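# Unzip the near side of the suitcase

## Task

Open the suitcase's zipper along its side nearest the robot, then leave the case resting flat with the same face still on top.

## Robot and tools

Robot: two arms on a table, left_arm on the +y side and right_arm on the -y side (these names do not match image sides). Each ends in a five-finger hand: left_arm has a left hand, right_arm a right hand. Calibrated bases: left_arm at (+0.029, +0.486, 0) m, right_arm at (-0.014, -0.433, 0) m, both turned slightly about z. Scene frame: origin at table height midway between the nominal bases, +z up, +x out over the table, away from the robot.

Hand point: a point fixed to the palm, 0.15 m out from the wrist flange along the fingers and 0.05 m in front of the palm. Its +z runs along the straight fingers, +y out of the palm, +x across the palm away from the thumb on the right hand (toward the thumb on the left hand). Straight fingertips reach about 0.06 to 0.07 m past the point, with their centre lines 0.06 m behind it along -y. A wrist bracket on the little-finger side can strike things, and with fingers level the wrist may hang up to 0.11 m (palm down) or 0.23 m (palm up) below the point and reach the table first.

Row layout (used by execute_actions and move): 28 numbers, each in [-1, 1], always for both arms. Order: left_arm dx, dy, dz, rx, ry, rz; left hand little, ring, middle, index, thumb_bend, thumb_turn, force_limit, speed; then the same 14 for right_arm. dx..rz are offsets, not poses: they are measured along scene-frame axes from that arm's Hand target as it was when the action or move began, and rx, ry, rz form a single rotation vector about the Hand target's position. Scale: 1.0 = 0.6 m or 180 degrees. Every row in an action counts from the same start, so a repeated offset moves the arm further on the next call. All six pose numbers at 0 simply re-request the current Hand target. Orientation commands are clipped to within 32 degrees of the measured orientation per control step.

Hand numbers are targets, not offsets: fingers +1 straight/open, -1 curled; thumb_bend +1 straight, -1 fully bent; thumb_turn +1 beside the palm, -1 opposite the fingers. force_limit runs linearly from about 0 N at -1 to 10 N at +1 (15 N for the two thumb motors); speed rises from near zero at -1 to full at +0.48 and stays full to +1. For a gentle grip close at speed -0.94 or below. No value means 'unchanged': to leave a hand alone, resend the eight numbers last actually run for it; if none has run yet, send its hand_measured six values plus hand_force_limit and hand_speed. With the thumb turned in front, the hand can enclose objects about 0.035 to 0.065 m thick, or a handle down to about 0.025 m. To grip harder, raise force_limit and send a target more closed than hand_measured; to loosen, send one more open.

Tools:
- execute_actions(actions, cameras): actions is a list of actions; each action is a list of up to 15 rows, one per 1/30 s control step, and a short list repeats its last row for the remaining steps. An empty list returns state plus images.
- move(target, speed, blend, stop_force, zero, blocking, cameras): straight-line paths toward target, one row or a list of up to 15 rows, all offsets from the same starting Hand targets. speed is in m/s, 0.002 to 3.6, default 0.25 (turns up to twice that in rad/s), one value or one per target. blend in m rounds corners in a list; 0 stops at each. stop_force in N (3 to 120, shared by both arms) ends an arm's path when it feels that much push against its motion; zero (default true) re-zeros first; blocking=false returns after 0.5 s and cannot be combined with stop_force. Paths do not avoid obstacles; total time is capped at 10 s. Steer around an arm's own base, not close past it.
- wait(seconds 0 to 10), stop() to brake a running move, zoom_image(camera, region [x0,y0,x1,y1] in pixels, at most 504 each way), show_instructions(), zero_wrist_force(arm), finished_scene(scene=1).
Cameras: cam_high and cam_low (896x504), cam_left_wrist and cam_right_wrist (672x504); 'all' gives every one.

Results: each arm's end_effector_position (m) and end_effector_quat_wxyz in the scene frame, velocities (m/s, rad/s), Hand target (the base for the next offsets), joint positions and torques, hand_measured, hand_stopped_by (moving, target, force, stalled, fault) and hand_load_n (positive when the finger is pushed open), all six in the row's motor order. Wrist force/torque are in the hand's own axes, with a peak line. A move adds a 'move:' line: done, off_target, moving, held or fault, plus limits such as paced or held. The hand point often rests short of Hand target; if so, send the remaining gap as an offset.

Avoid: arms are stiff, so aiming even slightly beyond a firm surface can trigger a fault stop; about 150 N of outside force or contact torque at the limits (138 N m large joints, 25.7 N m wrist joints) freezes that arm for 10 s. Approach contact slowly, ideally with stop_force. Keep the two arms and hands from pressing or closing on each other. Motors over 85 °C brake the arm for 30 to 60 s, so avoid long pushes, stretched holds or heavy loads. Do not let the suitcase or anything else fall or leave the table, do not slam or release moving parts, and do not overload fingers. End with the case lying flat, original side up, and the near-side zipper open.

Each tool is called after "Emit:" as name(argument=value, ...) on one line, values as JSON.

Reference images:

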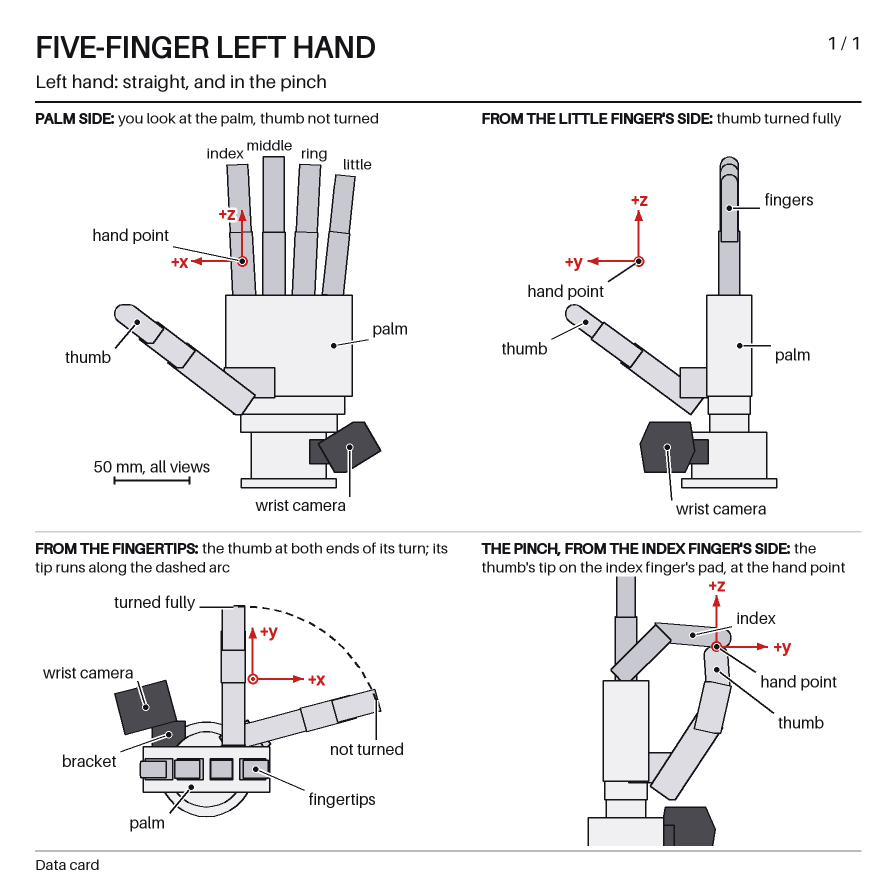

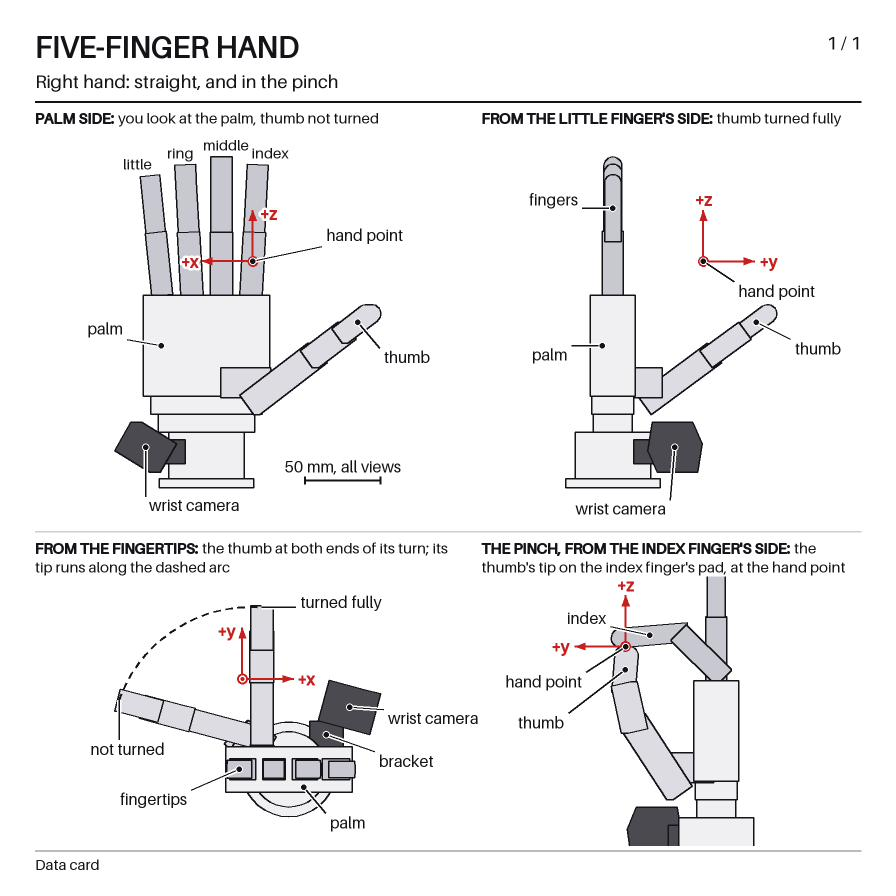

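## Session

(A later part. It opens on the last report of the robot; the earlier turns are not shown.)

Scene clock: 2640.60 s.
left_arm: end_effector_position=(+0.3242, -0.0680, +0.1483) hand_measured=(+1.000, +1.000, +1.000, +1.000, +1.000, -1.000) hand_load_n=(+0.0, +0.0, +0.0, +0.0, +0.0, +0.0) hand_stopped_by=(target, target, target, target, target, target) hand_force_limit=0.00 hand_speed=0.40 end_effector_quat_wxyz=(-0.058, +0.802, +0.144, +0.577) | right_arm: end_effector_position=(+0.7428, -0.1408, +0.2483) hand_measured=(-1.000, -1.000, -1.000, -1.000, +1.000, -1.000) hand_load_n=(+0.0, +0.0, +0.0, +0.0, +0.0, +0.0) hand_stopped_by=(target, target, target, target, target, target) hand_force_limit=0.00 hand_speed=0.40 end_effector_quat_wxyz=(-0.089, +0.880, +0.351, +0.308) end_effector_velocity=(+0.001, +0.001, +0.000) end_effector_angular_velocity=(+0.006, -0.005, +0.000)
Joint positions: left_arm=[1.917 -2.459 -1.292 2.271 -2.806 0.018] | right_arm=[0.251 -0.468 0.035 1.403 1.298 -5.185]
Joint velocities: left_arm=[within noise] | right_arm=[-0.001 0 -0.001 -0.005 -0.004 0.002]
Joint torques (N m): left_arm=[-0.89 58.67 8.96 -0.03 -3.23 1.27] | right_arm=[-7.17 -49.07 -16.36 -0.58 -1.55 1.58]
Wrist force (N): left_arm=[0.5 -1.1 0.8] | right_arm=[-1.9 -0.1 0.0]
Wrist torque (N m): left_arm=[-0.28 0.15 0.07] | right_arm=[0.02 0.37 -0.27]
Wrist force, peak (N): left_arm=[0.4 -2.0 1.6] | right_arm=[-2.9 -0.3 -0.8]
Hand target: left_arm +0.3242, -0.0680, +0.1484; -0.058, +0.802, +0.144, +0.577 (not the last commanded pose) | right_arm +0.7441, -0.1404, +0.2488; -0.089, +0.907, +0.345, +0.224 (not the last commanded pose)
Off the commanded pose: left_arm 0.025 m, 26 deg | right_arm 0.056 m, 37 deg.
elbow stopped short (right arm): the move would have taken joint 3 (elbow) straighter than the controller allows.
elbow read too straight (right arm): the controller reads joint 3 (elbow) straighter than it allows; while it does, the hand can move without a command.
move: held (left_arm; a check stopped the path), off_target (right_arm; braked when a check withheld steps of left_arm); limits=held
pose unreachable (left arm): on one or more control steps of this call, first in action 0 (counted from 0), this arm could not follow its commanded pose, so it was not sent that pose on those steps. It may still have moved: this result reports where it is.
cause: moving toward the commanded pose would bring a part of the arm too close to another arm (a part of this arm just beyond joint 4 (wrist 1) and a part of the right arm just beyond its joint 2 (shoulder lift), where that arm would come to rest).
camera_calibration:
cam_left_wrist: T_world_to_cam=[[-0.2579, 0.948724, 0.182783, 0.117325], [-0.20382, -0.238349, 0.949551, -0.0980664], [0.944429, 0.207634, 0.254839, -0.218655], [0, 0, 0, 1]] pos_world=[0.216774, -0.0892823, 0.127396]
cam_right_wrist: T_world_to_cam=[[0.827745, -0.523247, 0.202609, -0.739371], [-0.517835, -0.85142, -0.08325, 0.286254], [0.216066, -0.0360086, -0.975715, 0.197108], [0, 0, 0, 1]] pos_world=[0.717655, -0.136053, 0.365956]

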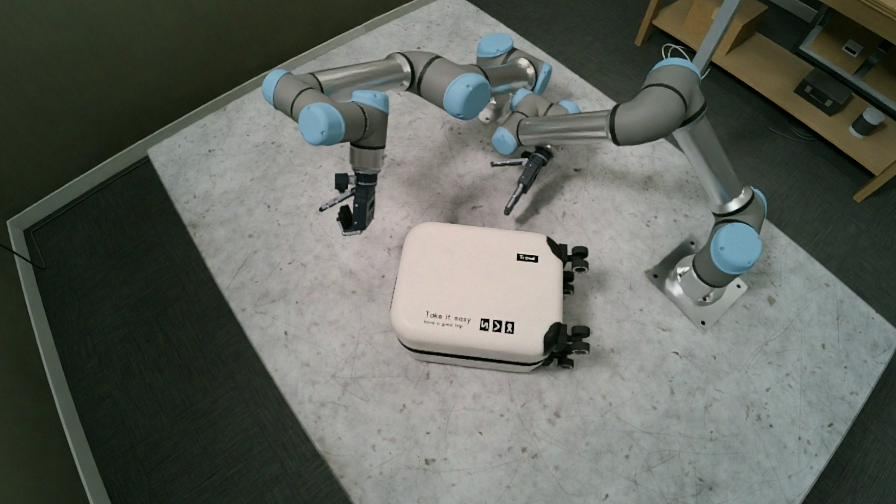

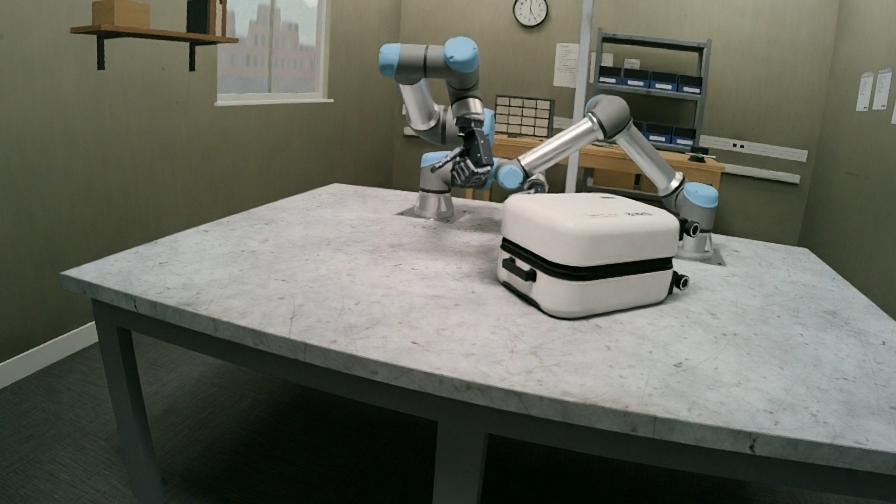

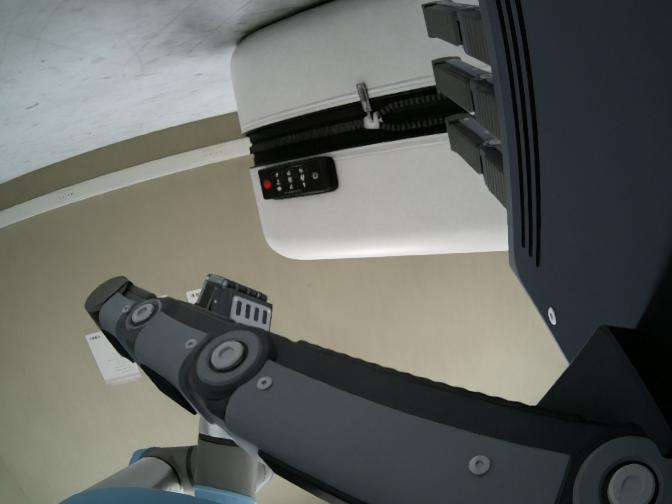

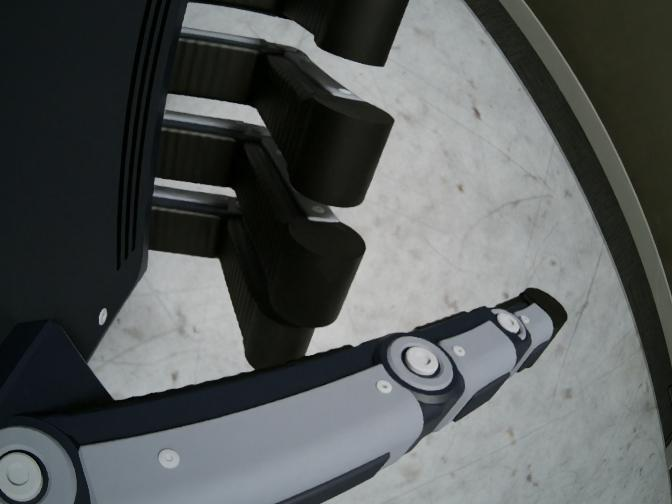

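Emit:
move(target=[0,0,0,0,0,0,1,1,1,1,1,-1,0,0.4,0.0357,0.0722,-0.1895,0.29,-0.1935,0.1474,-1,-1,-1,-1,1,-1,0,0.4], speed=0.2, cameras=["cam_high"])

Scene clock: 2717.67 s.
left_arm: end_effector_position=(+0.3242, -0.0680, +0.1484) hand_measured=(+1.000, +1.000, +1.000, +1.000, +1.000, -1.000) hand_load_n=(+0.0, +0.0, +0.0, +0.0, +0.0, -0.5) hand_stopped_by=(target, target, target, target, target, target) hand_force_limit=0.00 hand_speed=0.40 end_effector_quat_wxyz=(-0.058, +0.802, +0.144, +0.577) | right_arm: end_effector_position=(+0.7655, -0.0971, +0.1352) hand_measured=(-1.000, -1.000, -1.000, -1.000, +1.000, -1.000) hand_load_n=(+0.0, +0.0, +0.0, +0.0, +0.0, +0.5) hand_stopped_by=(target, target, target, target, target, target) hand_force_limit=0.00 hand_speed=0.40 end_effector_quat_wxyz=(-0.413, +0.574, +0.413, +0.575) end_effector_velocity=(+0.000, +0.001, +0.000) end_effector_angular_velocity=(+0.001, -0.001, +0.001)
Joint positions: left_arm=[1.917 -2.459 -1.292 2.271 -2.806 0.018] | right_arm=[0.026 -0.786 1.314 -0.532 0.3 -4.71]
Joint velocities: left_arm=[within noise] | right_arm=[0 0 0 -0.005 -0.001 0.003]
Joint torques (N m): left_arm=[6.21 55.95 19.47 -4.99 -3.34 -1.29] | right_arm=[6.23 -40.65 -25.4 -1.9 -1.38 1.5]
Wrist force (N): left_arm=[0.6 -1.4 1.0] | right_arm=[-2.2 -0.9 -0.6]
Wrist torque (N m): left_arm=[-0.34 0.13 0.09] | right_arm=[0.05 0.35 -0.42]
Wrist force, peak (N): left_arm=[0.7 -1.5 1.2] | right_arm=[-3.2 -0.8 -0.8]
Hand target: left_arm +0.3242, -0.0680, +0.1484; -0.058, +0.802, +0.144, +0.577 | right_arm +0.7655, -0.0971, +0.1351; -0.413, +0.574, +0.413, +0.574
Off the commanded pose: left_arm 0.000 m, 0 deg | right_arm 0.000 m, 0 deg.
move: done
Images, in order (width x height): cam_high 896x504.

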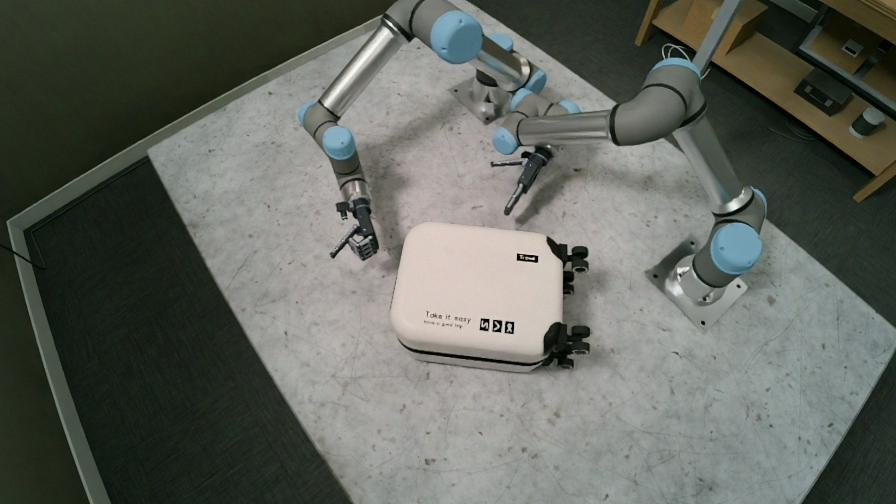

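Emit:
move(target=[0.2237,-0.012,-0.0165,-0.0094,0.0641,0.131,1,1,1,1,1,-1,0,0.4,0,0,0,0,0,0,-1,-1,-1,-1,1,-1,0,0.4], speed=0.15, cameras=["cam_high","cam_left_wrist"])

Scene clock: 2731.00 s.
left_arm: end_effector_position=(+0.4012, -0.0717, +0.1427) hand_measured=(+1.000, +1.000, +1.000, +1.000, +1.000, -1.000) hand_load_n=(+0.0, +0.0, +0.0, +0.0, +0.0, +0.0) hand_stopped_by=(target, target, target, target, target, target) hand_force_limit=0.00 hand_speed=0.40 end_effector_quat_wxyz=(-0.126, +0.812, +0.238, +0.518) | right_arm: end_effector_position=(+0.7655, -0.0971, +0.1351) hand_measured=(-1.000, -1.000, -1.000, -1.000, +1.000, -1.000) hand_load_n=(+0.0, +0.0, +0.0, +0.0, +0.0, +0.5) hand_stopped_by=(target, target, target, target, target, target) hand_force_limit=0.00 hand_speed=0.40 end_effector_quat_wxyz=(-0.413, +0.574, +0.413, +0.574)
Joint positions: left_arm=[2.03 -2.633 -0.956 1.808 -2.683 -0.281] | right_arm=[0.026 -0.785 1.314 -0.532 0.3 -4.71]
Joint torques (N m): left_arm=[-4.32 65.03 9.11 0.34 -3.3 1.69] | right_arm=[7.19 -41.67 -26.28 0.73 -1.39 -1.96]
Wrist force (N): left_arm=[0.4 -1.1 1.2] | right_arm=[-2.3 -0.8 -0.7]
Wrist torque (N m): left_arm=[-0.27 0.15 0.16] | right_arm=[0.07 0.38 -0.45]
Wrist force, peak (N): left_arm=[1.7 1.2 4.0] | right_arm=[-2.5 -0.9 -0.8]
Hand target: left_arm +0.4012, -0.0717, +0.1427; -0.126, +0.812, +0.238, +0.518 (not the last commanded pose) | right_arm +0.7655, -0.0971, +0.1351; -0.413, +0.574, +0.413, +0.574
Off the commanded pose: left_arm 0.057 m, 11 deg | right_arm 0.000 m, 0 deg.
move: held (left_arm; a check stopped the path); limits=held
pose unreachable (left arm): on one or more control steps of this call, first in action 0 (counted from 0), this arm could not follow its commanded pose, so it was not sent that pose on those steps. It may still have moved: this result reports where it is.
cause: moving toward the commanded pose would bring two parts of the arm too close to each other (joints 4 (wrist 1) to 6 (wrist 3) lie between them).
camera_calibration:
cam_left_wrist: T_world_to_cam=[[-0.449568, 0.868713, 0.207909, 0.209247], [-0.0347537, -0.249591, 0.967727, -0.149103], [0.89257, 0.427833, 0.142399, -0.236582], [0, 0, 0, 1]] pos_world=[0.300055, -0.117773, 0.134476]
Images, in order (width x height): cam_high 896x504, cam_left_wrist 672x504.

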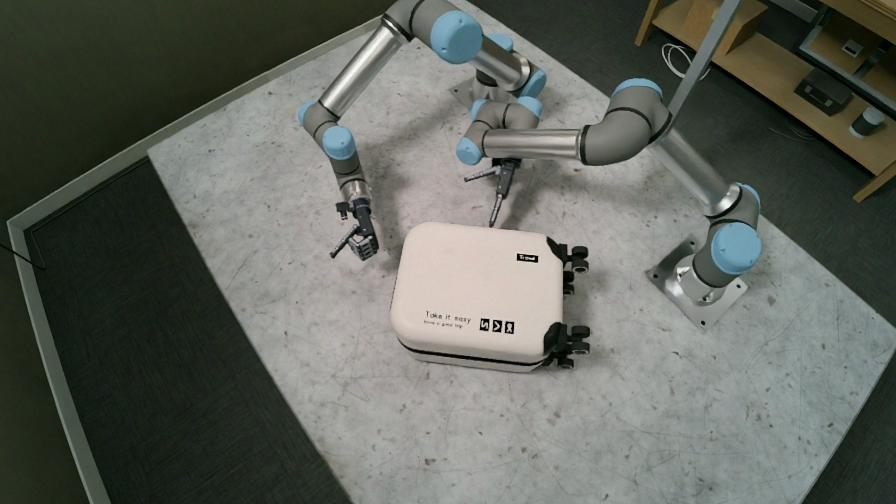

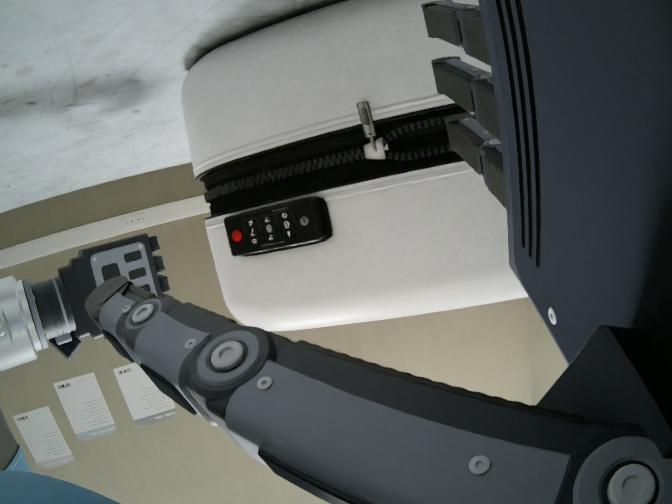

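Emit:
move(target=[-0.0787,0.1312,0.0955,-0.4357,0.1186,0.415,1,1,1,0,1,1,0,0.4,0.083,0.1177,0,0,0,-0.1667,-1,-1,-1,-1,1,-1,0,0.4], speed=0.3, cameras=["cam_high","cam_left_wrist"])

Scene clock: 2858.90 s.
left_arm: end_effector_position=(+0.3725, -0.0240, +0.1777) hand_measured=(+1.000, +1.000, +1.000, +0.000, +1.000, +1.000) hand_load_n=(+0.0, +0.0, +0.0, +0.0, +0.0, +0.0) hand_stopped_by=(target, target, target, target, target, target) hand_force_limit=0.00 hand_speed=0.40 end_effector_quat_wxyz=(-0.005, +0.692, +0.692, +0.204) | right_arm: end_effector_position=(+0.7982, -0.0507, +0.1351) hand_measured=(-1.000, -1.000, -1.000, -1.000, +1.000, -1.000) hand_load_n=(+0.0, +0.0, +0.5, +0.5, +0.0, +0.5) hand_stopped_by=(target, target, target, target, target, target) hand_force_limit=0.00 hand_speed=0.40 end_effector_quat_wxyz=(-0.309, +0.636, +0.309, +0.637)
Joint positions: left_arm=[2.159 -2.508 -0.745 1.571 -1.967 -1.042] | right_arm=[0.194 -0.794 1.329 -0.537 0.81 -4.712]
Joint torques (N m): left_arm=[-5.99 47.74 22.39 -5.37 -2.49 1.71] | right_arm=[-6.07 -56.36 -7.9 -2.16 0.44 -1.88]
Wrist force (N): left_arm=[0.1 -0.6 0.2] | right_arm=[-1.9 -0.8 -0.4]
Wrist torque (N m): left_arm=[-0.12 0.03 0.07] | right_arm=[0.05 0.32 -0.38]
Wrist force, peak (N): left_arm=[-1.4 -2.8 1.9] | right_arm=[-2.5 -0.8 -0.8]
Hand target: left_arm +0.3724, -0.0240, +0.1777; -0.005, +0.692, +0.692, +0.204 (not the last commanded pose) | right_arm +0.7982, -0.0508, +0.1351; -0.309, +0.636, +0.309, +0.637 (not the last commanded pose)
Off the commanded pose: left_arm 0.042 m, 43 deg | right_arm 0.030 m, 10 deg.
move: held (left_arm; a check stopped the path), off_target (right_arm; braked when a check withheld steps of left_arm); limits=held
pose unreachable (left arm): on one or more control steps of this call, first in action 0 (counted from 0), this arm could not follow its commanded pose, so it was not sent that pose on those steps. It may still have moved: this result reports where it is.
cause: moving toward the commanded pose would bring a part of the arm too close to another arm (a part of this arm just beyond joint 4 (wrist 1) and a part of the right arm just beyond its joint 2 (shoulder lift), along the way the arms are being sent, or toward where that arm still pushes).
camera_calibration:
cam_left_wrist: T_world_to_cam=[[-0.952234, 0.267209, -0.147816, 0.383623], [0.0401666, 0.589452, 0.806805, -0.151229], [0.302716, 0.762329, -0.572029, 0.118345], [0, 0, 0, 1]] pos_world=[0.335549, -0.103584, 0.246415]
Images, in order (width x height): cam_high 896x504, cam_left_wrist 672x504.

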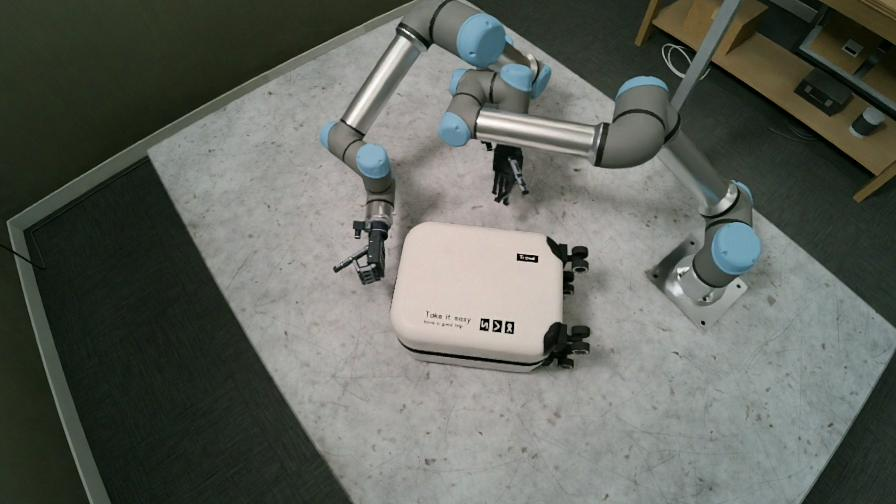

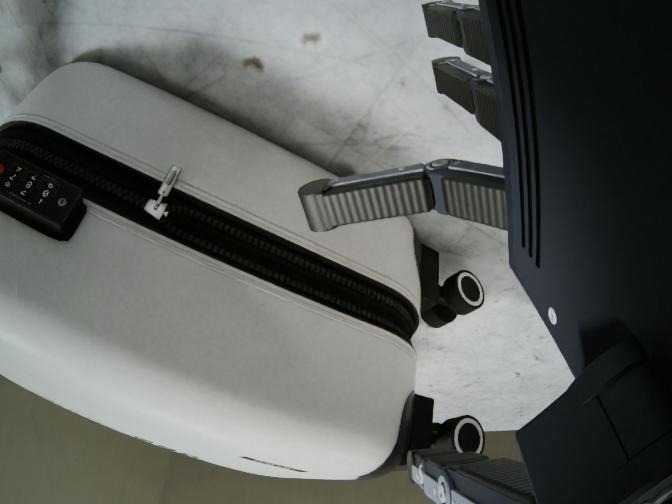

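Emit:
execute_actions(actions=[])

Scene clock: 2875.57 s.
left_arm: end_effector_position=(+0.3724, -0.0240, +0.1777) hand_measured=(+1.000, +1.000, +1.000, +0.000, +1.000, +1.000) hand_load_n=(+0.0, +0.0, +0.0, +0.0, +0.0, +0.0) hand_stopped_by=(target, target, target, target, target, target) hand_force_limit=0.00 hand_speed=0.40 end_effector_quat_wxyz=(-0.005, +0.692, +0.692, +0.204) | right_arm: end_effector_position=(+0.7982, -0.0508, +0.1351) hand_measured=(-1.000, -1.000, -1.000, -1.000, +1.000, -1.000) hand_load_n=(+0.0, +0.0, +0.0, +0.0, +0.0, +0.0) hand_stopped_by=(target, target, target, target, target, target) hand_force_limit=0.00 hand_speed=0.40 end_effector_quat_wxyz=(-0.309, +0.636, +0.309, +0.637)
Joint positions: left_arm=[2.159 -2.508 -0.745 1.571 -1.967 -1.042] | right_arm=[0.194 -0.794 1.329 -0.537 0.811 -4.712]
Joint velocities: within noise
Joint torques (N m): left_arm=[-6.22 48.57 22.73 -5.39 -2.52 1.75] | right_arm=[-7.47 -60.52 -7.28 -2.41 0.81 -0.62]
Motor temperatures (°C): left_arm=[29 32 31 40 36 34] | right_arm=[33 31 30 39 40 39]
Wrist force (N): left_arm=[0.3 -0.8 0.3] | right_arm=[-1.8 -0.9 -0.5]
Wrist torque (N m): left_arm=[-0.17 0.00 0.09] | right_arm=[0.04 0.31 -0.38]
Wrist force, peak (N): left_arm=[0.3 -0.8 0.3] | right_arm=[-2.1 -1.0 -0.7]
Hand target: left_arm +0.3724, -0.0240, +0.1777; -0.005, +0.692, +0.692, +0.204 (not the last commanded pose) | right_arm +0.7982, -0.0508, +0.1351; -0.309, +0.636, +0.309, +0.637 (not the last commanded pose)
Off the commanded pose: left_arm 0.042 m, 43 deg | right_arm 0.030 m, 10 deg.
camera_calibration:
cam_left_wrist: T_world_to_cam=[[-0.952269, 0.267143, -0.147711, 0.383602], [0.0401916, 0.589397, 0.806843, -0.151252], [0.302603, 0.762395, -0.572001, 0.118383], [0, 0, 0, 1]] pos_world=[0.335548, -0.103583, 0.246415]
cam_right_wrist: T_world_to_cam=[[0.77509, -0.558109, 0.296226, -0.687465], [-0.0912892, -0.562819, -0.821524, 0.156132], [0.625221, 0.609713, -0.487185, -0.281871], [0, 0, 0, 1]] pos_world=[0.723333, -0.123946, 0.194588]

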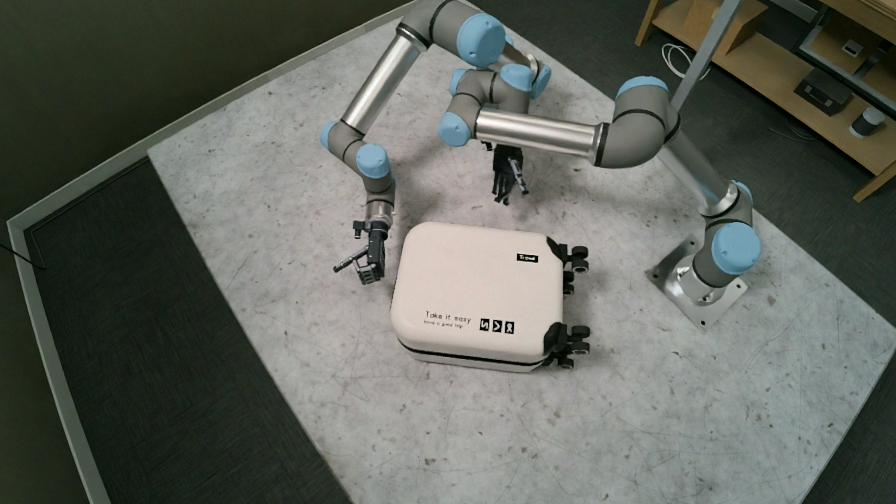

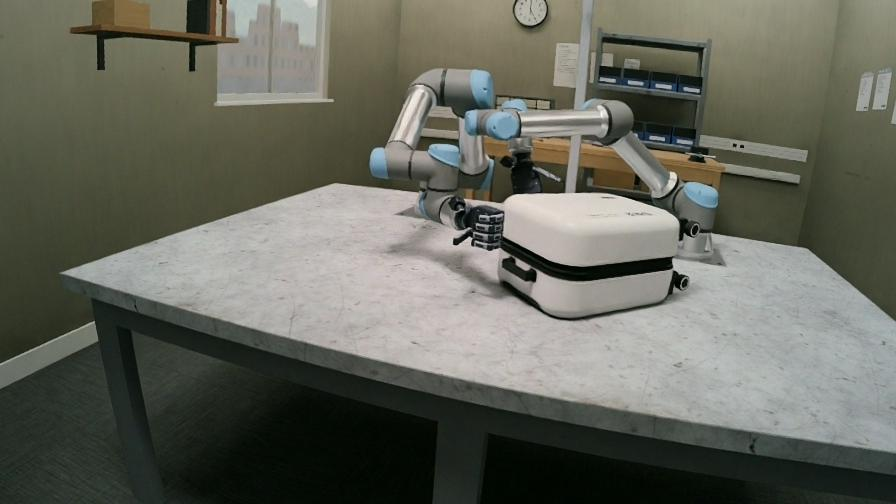

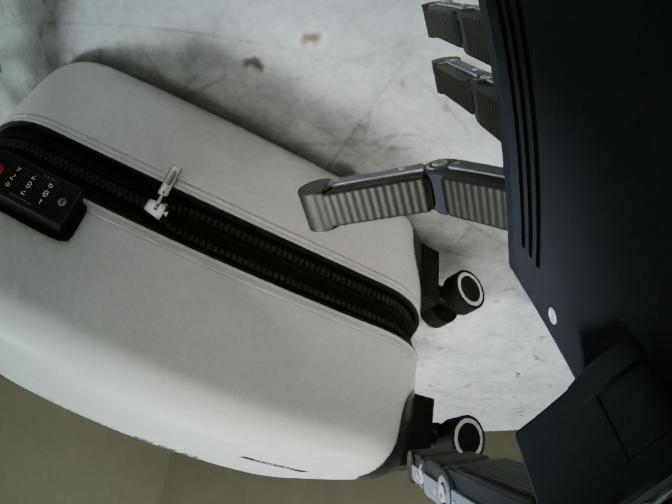

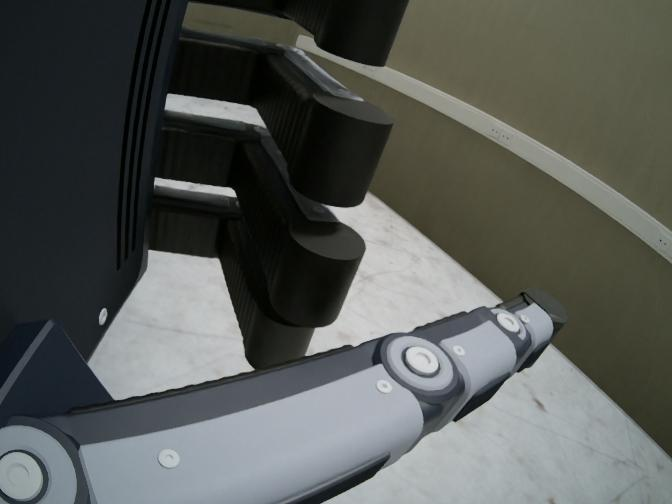

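Emit:
move(target=[0,0,0,0,0,0,1,1,1,0,1,1,0,0.4,0.0285,0.0405,0,0,0,-0.0556,-1,-1,-1,-1,1,-1,0,0.4], speed=0.15)

Scene clock: 2906.90 s.
left_arm: end_effector_position=(+0.3724, -0.0240, +0.1777) hand_measured=(+1.000, +1.000, +1.000, +0.000, +1.000, +1.000) hand_load_n=(+0.0, +0.0, +0.0, +0.0, +0.0, +0.0) hand_stopped_by=(target, target, target, target, target, target) hand_force_limit=0.00 hand_speed=0.40 end_effector_quat_wxyz=(-0.005, +0.692, +0.692, +0.204) | right_arm: end_effector_position=(+0.7993, -0.0492, +0.1352) hand_measured=(-1.000, -1.000, -1.000, -1.000, +1.000, -1.000) hand_load_n=(+0.0, +0.0, +0.0, +0.0, +0.0, +0.0) hand_stopped_by=(target, target, target, target, target, target) hand_force_limit=0.00 hand_speed=0.40 end_effector_quat_wxyz=(-0.305, +0.637, +0.305, +0.638)
Joint positions: left_arm=[2.159 -2.508 -0.745 1.571 -1.967 -1.042] | right_arm=[0.2 -0.792 1.327 -0.536 0.829 -4.712]
Joint torques (N m): left_arm=[-5.97 47.76 22.22 -5.36 -2.47 1.66] | right_arm=[-5.9 -49.15 -15.83 -2.32 -1.29 0.73]
Wrist force (N): left_arm=[0.3 -0.7 0.2] | right_arm=[-1.8 -1.0 -0.3]
Wrist torque (N m): left_arm=[-0.13 0.00 0.08] | right_arm=[0.03 0.31 -0.39]
Wrist force, peak (N): left_arm=[0.3 -0.8 0.5] | right_arm=[-2.3 -4.2 1.8]
Hand target: left_arm +0.3724, -0.0240, +0.1777; -0.005, +0.692, +0.692, +0.204 | right_arm +0.7993, -0.0493, +0.1352; -0.305, +0.637, +0.305, +0.638 (not the last commanded pose)
Off the commanded pose: left_arm 0.000 m, 0 deg | right_arm 0.028 m, 9 deg.
move: held (right_arm; a check stopped the path); limits=held
pose unreachable (right arm): on one or more control steps of this call, first in action 0 (counted from 0), this arm could not follow its commanded pose, so it was not sent that pose on those steps. It may still have moved: this result reports where it is.
cause: moving toward the commanded pose would bring a part of the arm too close to another arm (a part of this arm just beyond joint 2 (shoulder lift) and a part of the left arm just beyond its joint 4 (wrist 1), where that arm would come to rest).

Emit:
move(target=[[0.086,0.02,-0.0295,0,0,0,1,1,1,0,1,1,0,0.4,0,0,0,0,0,0,-1,-1,-1,-1,1,-1,0,0.4],[0.086,0.02,-0.0295,-0.1704,0.0466,0.1624,1,1,1,0,1,1,0,0.4,0,0,0,0,0,0,-1,-1,-1,-1,1,-1,0,0.4]], speed=0.15, cameras=["cam_left_wrist"])

Scene clock: 2934.53 s.
left_arm: end_effector_position=(+0.4241, -0.0120, +0.1600) hand_measured=(+1.000, +1.000, +1.000, +0.000, +1.000, +1.000) hand_load_n=(+0.5, +0.0, +0.0, +0.0, +0.0, +0.0) hand_stopped_by=(target, target, target, target, target, target) hand_force_limit=0.00 hand_speed=0.40 end_effector_quat_wxyz=(+0.076, +0.487, +0.869, -0.042) | right_arm: end_effector_position=(+0.7993, -0.0493, +0.1352) hand_measured=(-1.000, -1.000, -1.000, -1.000, +1.000, -1.000) hand_load_n=(+0.0, +0.0, +0.0, +0.0, +0.0, +0.0) hand_stopped_by=(target, target, target, target, target, target) hand_force_limit=0.00 hand_speed=0.40 end_effector_quat_wxyz=(-0.305, +0.637, +0.305, +0.638)
Joint positions: left_arm=[2.402 -2.39 -0.814 1.802 -1.53 -1.33] | right_arm=[0.2 -0.792 1.327 -0.536 0.829 -4.712]
Joint torques (N m): left_arm=[-4.08 46.4 21.33 -4.8 -0.84 0.75] | right_arm=[-7.62 -60.7 -7.02 -2.41 -1.31 0.71]
Wrist force (N): left_arm=[0.1 -0.1 0.5] | right_arm=[-2.0 -0.9 -0.6]
Wrist torque (N m): left_arm=[-0.03 -0.01 0.00] | right_arm=[0.05 0.35 -0.40]
Wrist force, peak (N): left_arm=[0.3 -1.9 -0.4] | right_arm=[-2.2 -1.0 -0.5]
Hand target: left_arm +0.4240, -0.0120, +0.1600; +0.076, +0.487, +0.869, -0.042 | right_arm +0.7993, -0.0493, +0.1352; -0.305, +0.637, +0.305, +0.638
Off the commanded pose: left_arm 0.000 m, 0 deg | right_arm 0.000 m, 0 deg.
move: done
camera_calibration:
cam_left_wrist: T_world_to_cam=[[-0.958519, -0.285002, 0.0040203, 0.39871], [-0.258058, 0.873718, 0.412338, 0.0467835], [-0.12103, 0.394196, -0.911022, 0.313009], [0, 0, 0, 1]] pos_world=[0.432127, -0.0506293, 0.264264]
Images, in order (width x height): cam_left_wrist 672x504.

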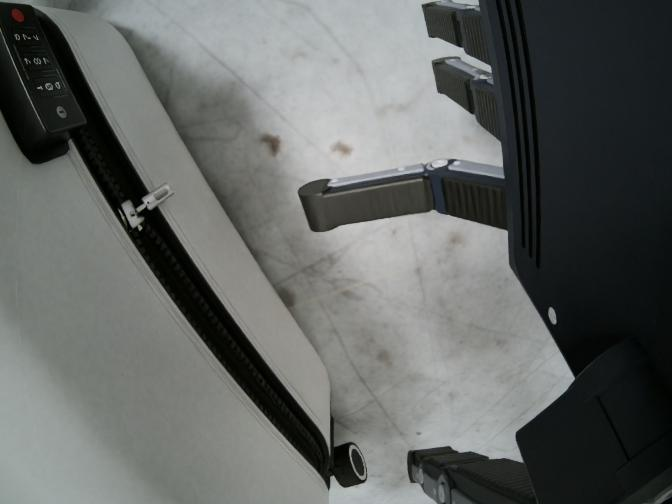

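Emit:
move(target=[[0,0,0,0,0,0,1,1,1,0,1,1,0,0.4,0.0267,0.038,0,0,0,-0.0535,-1,-1,-1,-1,1,-1,0,0.4]], speed=0.12)

Emit:
move(target=[0,0,0,0,0,0,1,1,1,0,1,1,0,0.4,-0.0773,0.0880,0,0,0,0,-1,-1,-1,-1,1,-1,0,0.4], speed=0.035)

Scene clock: 2946.70 s.
left_arm: end_effector_position=(+0.4240, -0.0120, +0.1600) hand_measured=(+1.000, +1.000, +1.000, +0.000, +1.000, +1.000) hand_load_n=(+0.0, +0.0, +0.0, +0.0, +0.0, +0.0) hand_stopped_by=(target, target, target, target, target, target) hand_force_limit=0.00 hand_speed=0.40 end_effector_quat_wxyz=(+0.076, +0.487, +0.869, -0.042) | right_arm: end_effector_position=(+0.8153, -0.0265, +0.1352) hand_measured=(-1.000, -1.000, -1.000, -1.000, +1.000, -1.000) hand_load_n=(+0.0, +0.0, +0.0, +0.0, +0.0, +0.0) hand_stopped_by=(target, target, target, target, target, target) hand_force_limit=0.00 hand_speed=0.40 end_effector_quat_wxyz=(-0.250, +0.661, +0.250, +0.662)
Joint positions: left_arm=[2.402 -2.39 -0.814 1.802 -1.529 -1.33] | right_arm=[0.293 -0.757 1.26 -0.504 1.089 -4.713]
Joint torques (N m): left_arm=[-6.34 45.74 23.14 -4.8 0.99 -1.49] | right_arm=[0.36 -62.02 -8.12 -2.6 1.19 -1.74]
Wrist force (N): left_arm=[0.0 0.1 0.7] | right_arm=[-2.5 -0.7 -0.9]
Wrist torque (N m): left_arm=[-0.02 0.00 -0.01] | right_arm=[0.10 0.44 -0.42]
Wrist force, peak (N): left_arm=[0.0 -0.2 0.7] | right_arm=[-2.7 -0.3 -0.9]
Hand target: left_arm +0.4240, -0.0120, +0.1600; +0.076, +0.487, +0.869, -0.042 | right_arm +0.8153, -0.0265, +0.1352; -0.250, +0.661, +0.250, +0.662
Off the commanded pose: left_arm 0.000 m, 0 deg | right_arm 0.000 m, 0 deg.
move: done

Scene clock: 2948.97 s.
left_arm: end_effector_position=(+0.4240, -0.0120, +0.1600) hand_measured=(+1.000, +1.000, +1.000, +0.000, +1.000, +1.000) hand_load_n=(+0.0, +0.0, +0.0, +0.0, +0.0, +0.0) hand_stopped_by=(target, target, target, target, target, target) hand_force_limit=0.00 hand_speed=0.40 end_effector_quat_wxyz=(+0.076, +0.487, +0.869, -0.042) | right_arm: end_effector_position=(+0.7688, +0.0264, +0.1352) hand_measured=(-1.000, -1.000, -1.000, -1.000, +1.000, -1.000) hand_load_n=(+0.0, +0.0, +0.0, +0.0, +0.0, +0.5) hand_stopped_by=(target, target, target, target, target, target) hand_force_limit=0.00 hand_speed=0.40 end_effector_quat_wxyz=(-0.250, +0.661, +0.250, +0.662) end_effector_velocity=(+0.001, -0.001, +0.000) end_effector_angular_velocity=(-0.001, +0.000, +0.002)
Joint positions: left_arm=[2.402 -2.39 -0.814 1.802 -1.529 -1.33] | right_arm=[0.392 -0.791 1.324 -0.534 1.189 -4.713]
Joint velocities: left_arm=[within noise] | right_arm=[-0.003 0 0 0 -0.005 -0.001]
Joint torques (N m): left_arm=[-6.16 46.9 22.92 -4.41 0.25 -1.49] | right_arm=[-5.68 -48.81 -25.42 -1.18 -1.45 -1.86]
Wrist force (N): left_arm=[0.0 -0.1 0.5] | right_arm=[-2.4 1.6 -1.4]
Wrist torque (N m): left_arm=[-0.03 0.00 0.00] | right_arm=[0.50 0.41 -0.38]
Wrist force, peak (N): left_arm=[0.1 -0.1 0.8] | right_arm=[-2.2 8.3 -2.8]
Hand target: left_arm +0.4240, -0.0120, +0.1600; +0.076, +0.487, +0.869, -0.042 | right_arm +0.7689, +0.0263, +0.1352; -0.250, +0.661, +0.250, +0.662
Off the commanded pose: left_arm 0.000 m, 0 deg | right_arm 0.000 m, 0 deg.
move: done

Emit:
move(target=[0,0,0,0,0,0,1,1,1,0,1,1,0,0.4,-0.0843,0.0948,0,0,0,0,-1,-1,-1,-1,1,-1,0,0.4], speed=0.035, cameras=["all"])

Scene clock: 2955.53 s.
left_arm: end_effector_position=(+0.4240, -0.0120, +0.1600) hand_measured=(+1.000, +1.000, +1.000, +0.000, +1.000, +1.000) hand_load_n=(+0.0, +0.0, +0.0, +0.0, +0.0, +0.0) hand_stopped_by=(target, target, target, target, target, target) hand_force_limit=0.00 hand_speed=0.40 end_effector_quat_wxyz=(+0.076, +0.487, +0.869, -0.042) | right_arm: end_effector_position=(+0.7182, +0.0833, +0.1352) hand_measured=(-1.000, -1.000, -1.000, -1.000, +1.000, -1.000) hand_load_n=(+0.0, +0.0, +0.0, +0.0, +0.0, +0.5) hand_stopped_by=(target, target, target, target, target, target) hand_force_limit=0.00 hand_speed=0.40 end_effector_quat_wxyz=(-0.250, +0.661, +0.250, +0.662) end_effector_velocity=(+0.001, -0.001, -0.001) end_effector_angular_velocity=(+0.000, +0.000, +0.003)
Joint positions: left_arm=[2.402 -2.39 -0.814 1.802 -1.529 -1.33] | right_arm=[0.506 -0.81 1.361 -0.551 1.303 -4.713]
Joint velocities: left_arm=[within noise] | right_arm=[-0.003 0 0.002 -0.001 -0.006 0]
Joint torques (N m): left_arm=[-6.07 48.64 22.87 -3.49 -1.43 -1.45] | right_arm=[-7.31 -55.83 -13.79 -2.02 -1.52 -1.9]
Wrist force (N): left_arm=[0.0 0.0 0.5] | right_arm=[-2.1 0.9 -0.1]
Wrist torque (N m): left_arm=[-0.01 0.00 -0.01] | right_arm=[0.12 0.34 -0.38]
Wrist force, peak (N): left_arm=[0.0 -0.1 0.8] | right_arm=[-0.9 8.5 -2.6]
Hand target: left_arm +0.4240, -0.0120, +0.1600; +0.076, +0.487, +0.869, -0.042 | right_arm +0.7184, +0.0832, +0.1352; -0.250, +0.661, +0.250, +0.662
Off the commanded pose: left_arm 0.000 m, 0 deg | right_arm 0.000 m, 0 deg.
move: done
camera_calibration:
cam_left_wrist: T_world_to_cam=[[-0.958493, -0.285085, 0.0042226, 0.398641], [-0.258058, 0.873734, 0.412305, 0.0468345], [-0.121231, 0.394102, -0.911036, 0.313003], [0, 0, 0, 1]] pos_world=[0.432127, -0.0506294, 0.264164]
cam_right_wrist: T_world_to_cam=[[0.662489, -0.687992, 0.29627, -0.459066], [-0.190544, -0.537284, -0.821595, 0.29349], [0.724432, 0.487845, -0.487038, -0.374817], [0, 0, 0, 1]] pos_world=[0.631578, 0.0247061, 0.194587]

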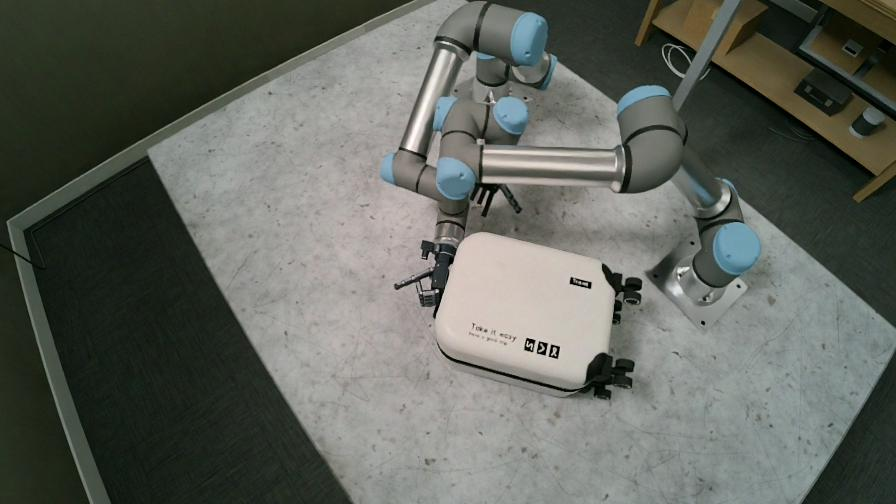

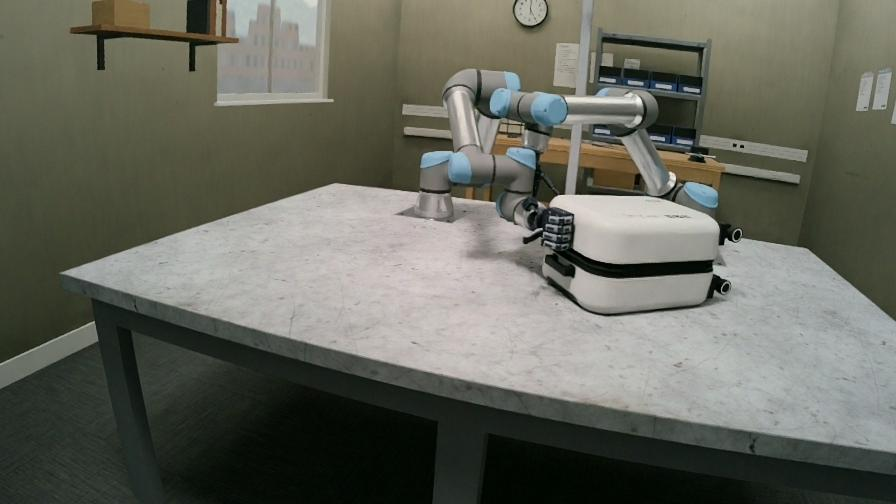

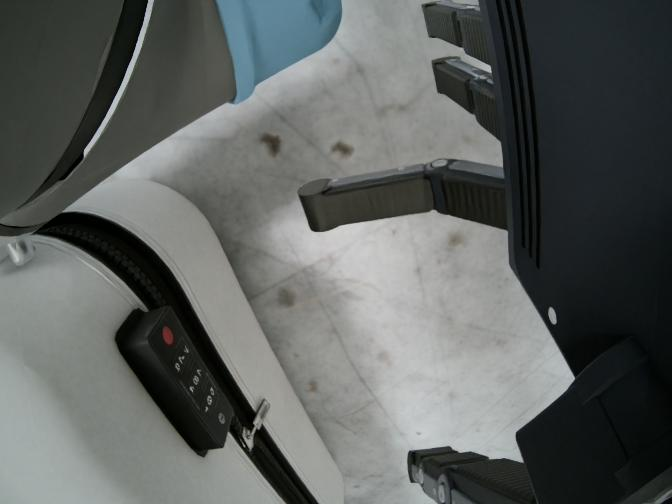

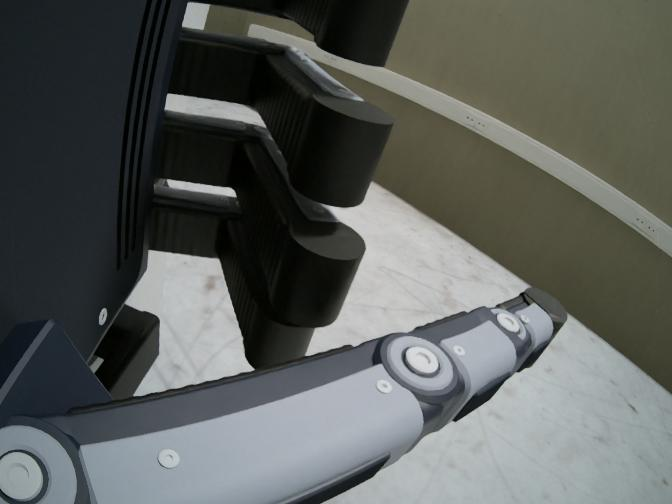

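Emit:
zoom_image(camera="cam_left_wrist", region=[0, 180, 340, 504])

Scaled by 1.482 from the camera's 672x504 image, which has a finer 960x720 frame.

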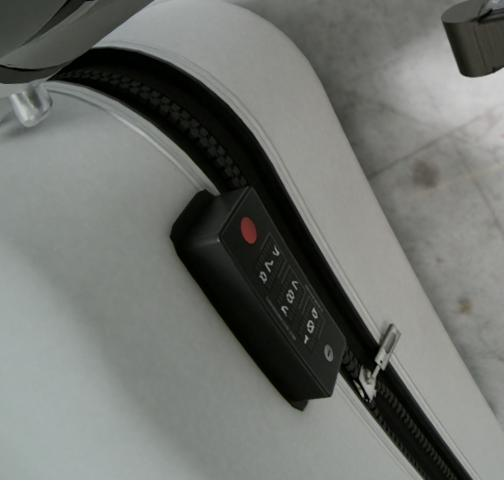

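Emit:
zoom_image(camera="cam_high", region=[400, 200, 680, 420])

Emit:
zoom_image(camera="cam_left_wrist", region=[180, 340, 360, 504])

Scaled by 1.800 from the camera's 896x504 image, which has a finer 1280x720 frame.

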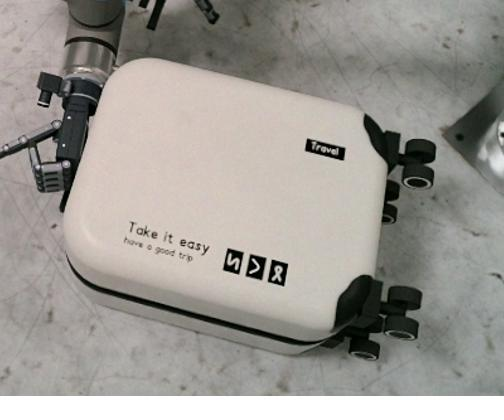

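Scaled by 2.800 from the camera's 672x504 image, which has a finer 960x720 frame.

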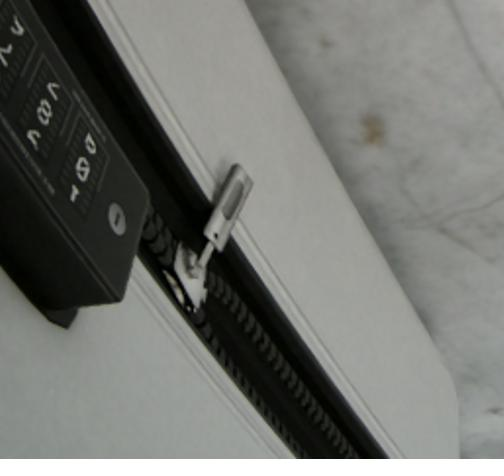

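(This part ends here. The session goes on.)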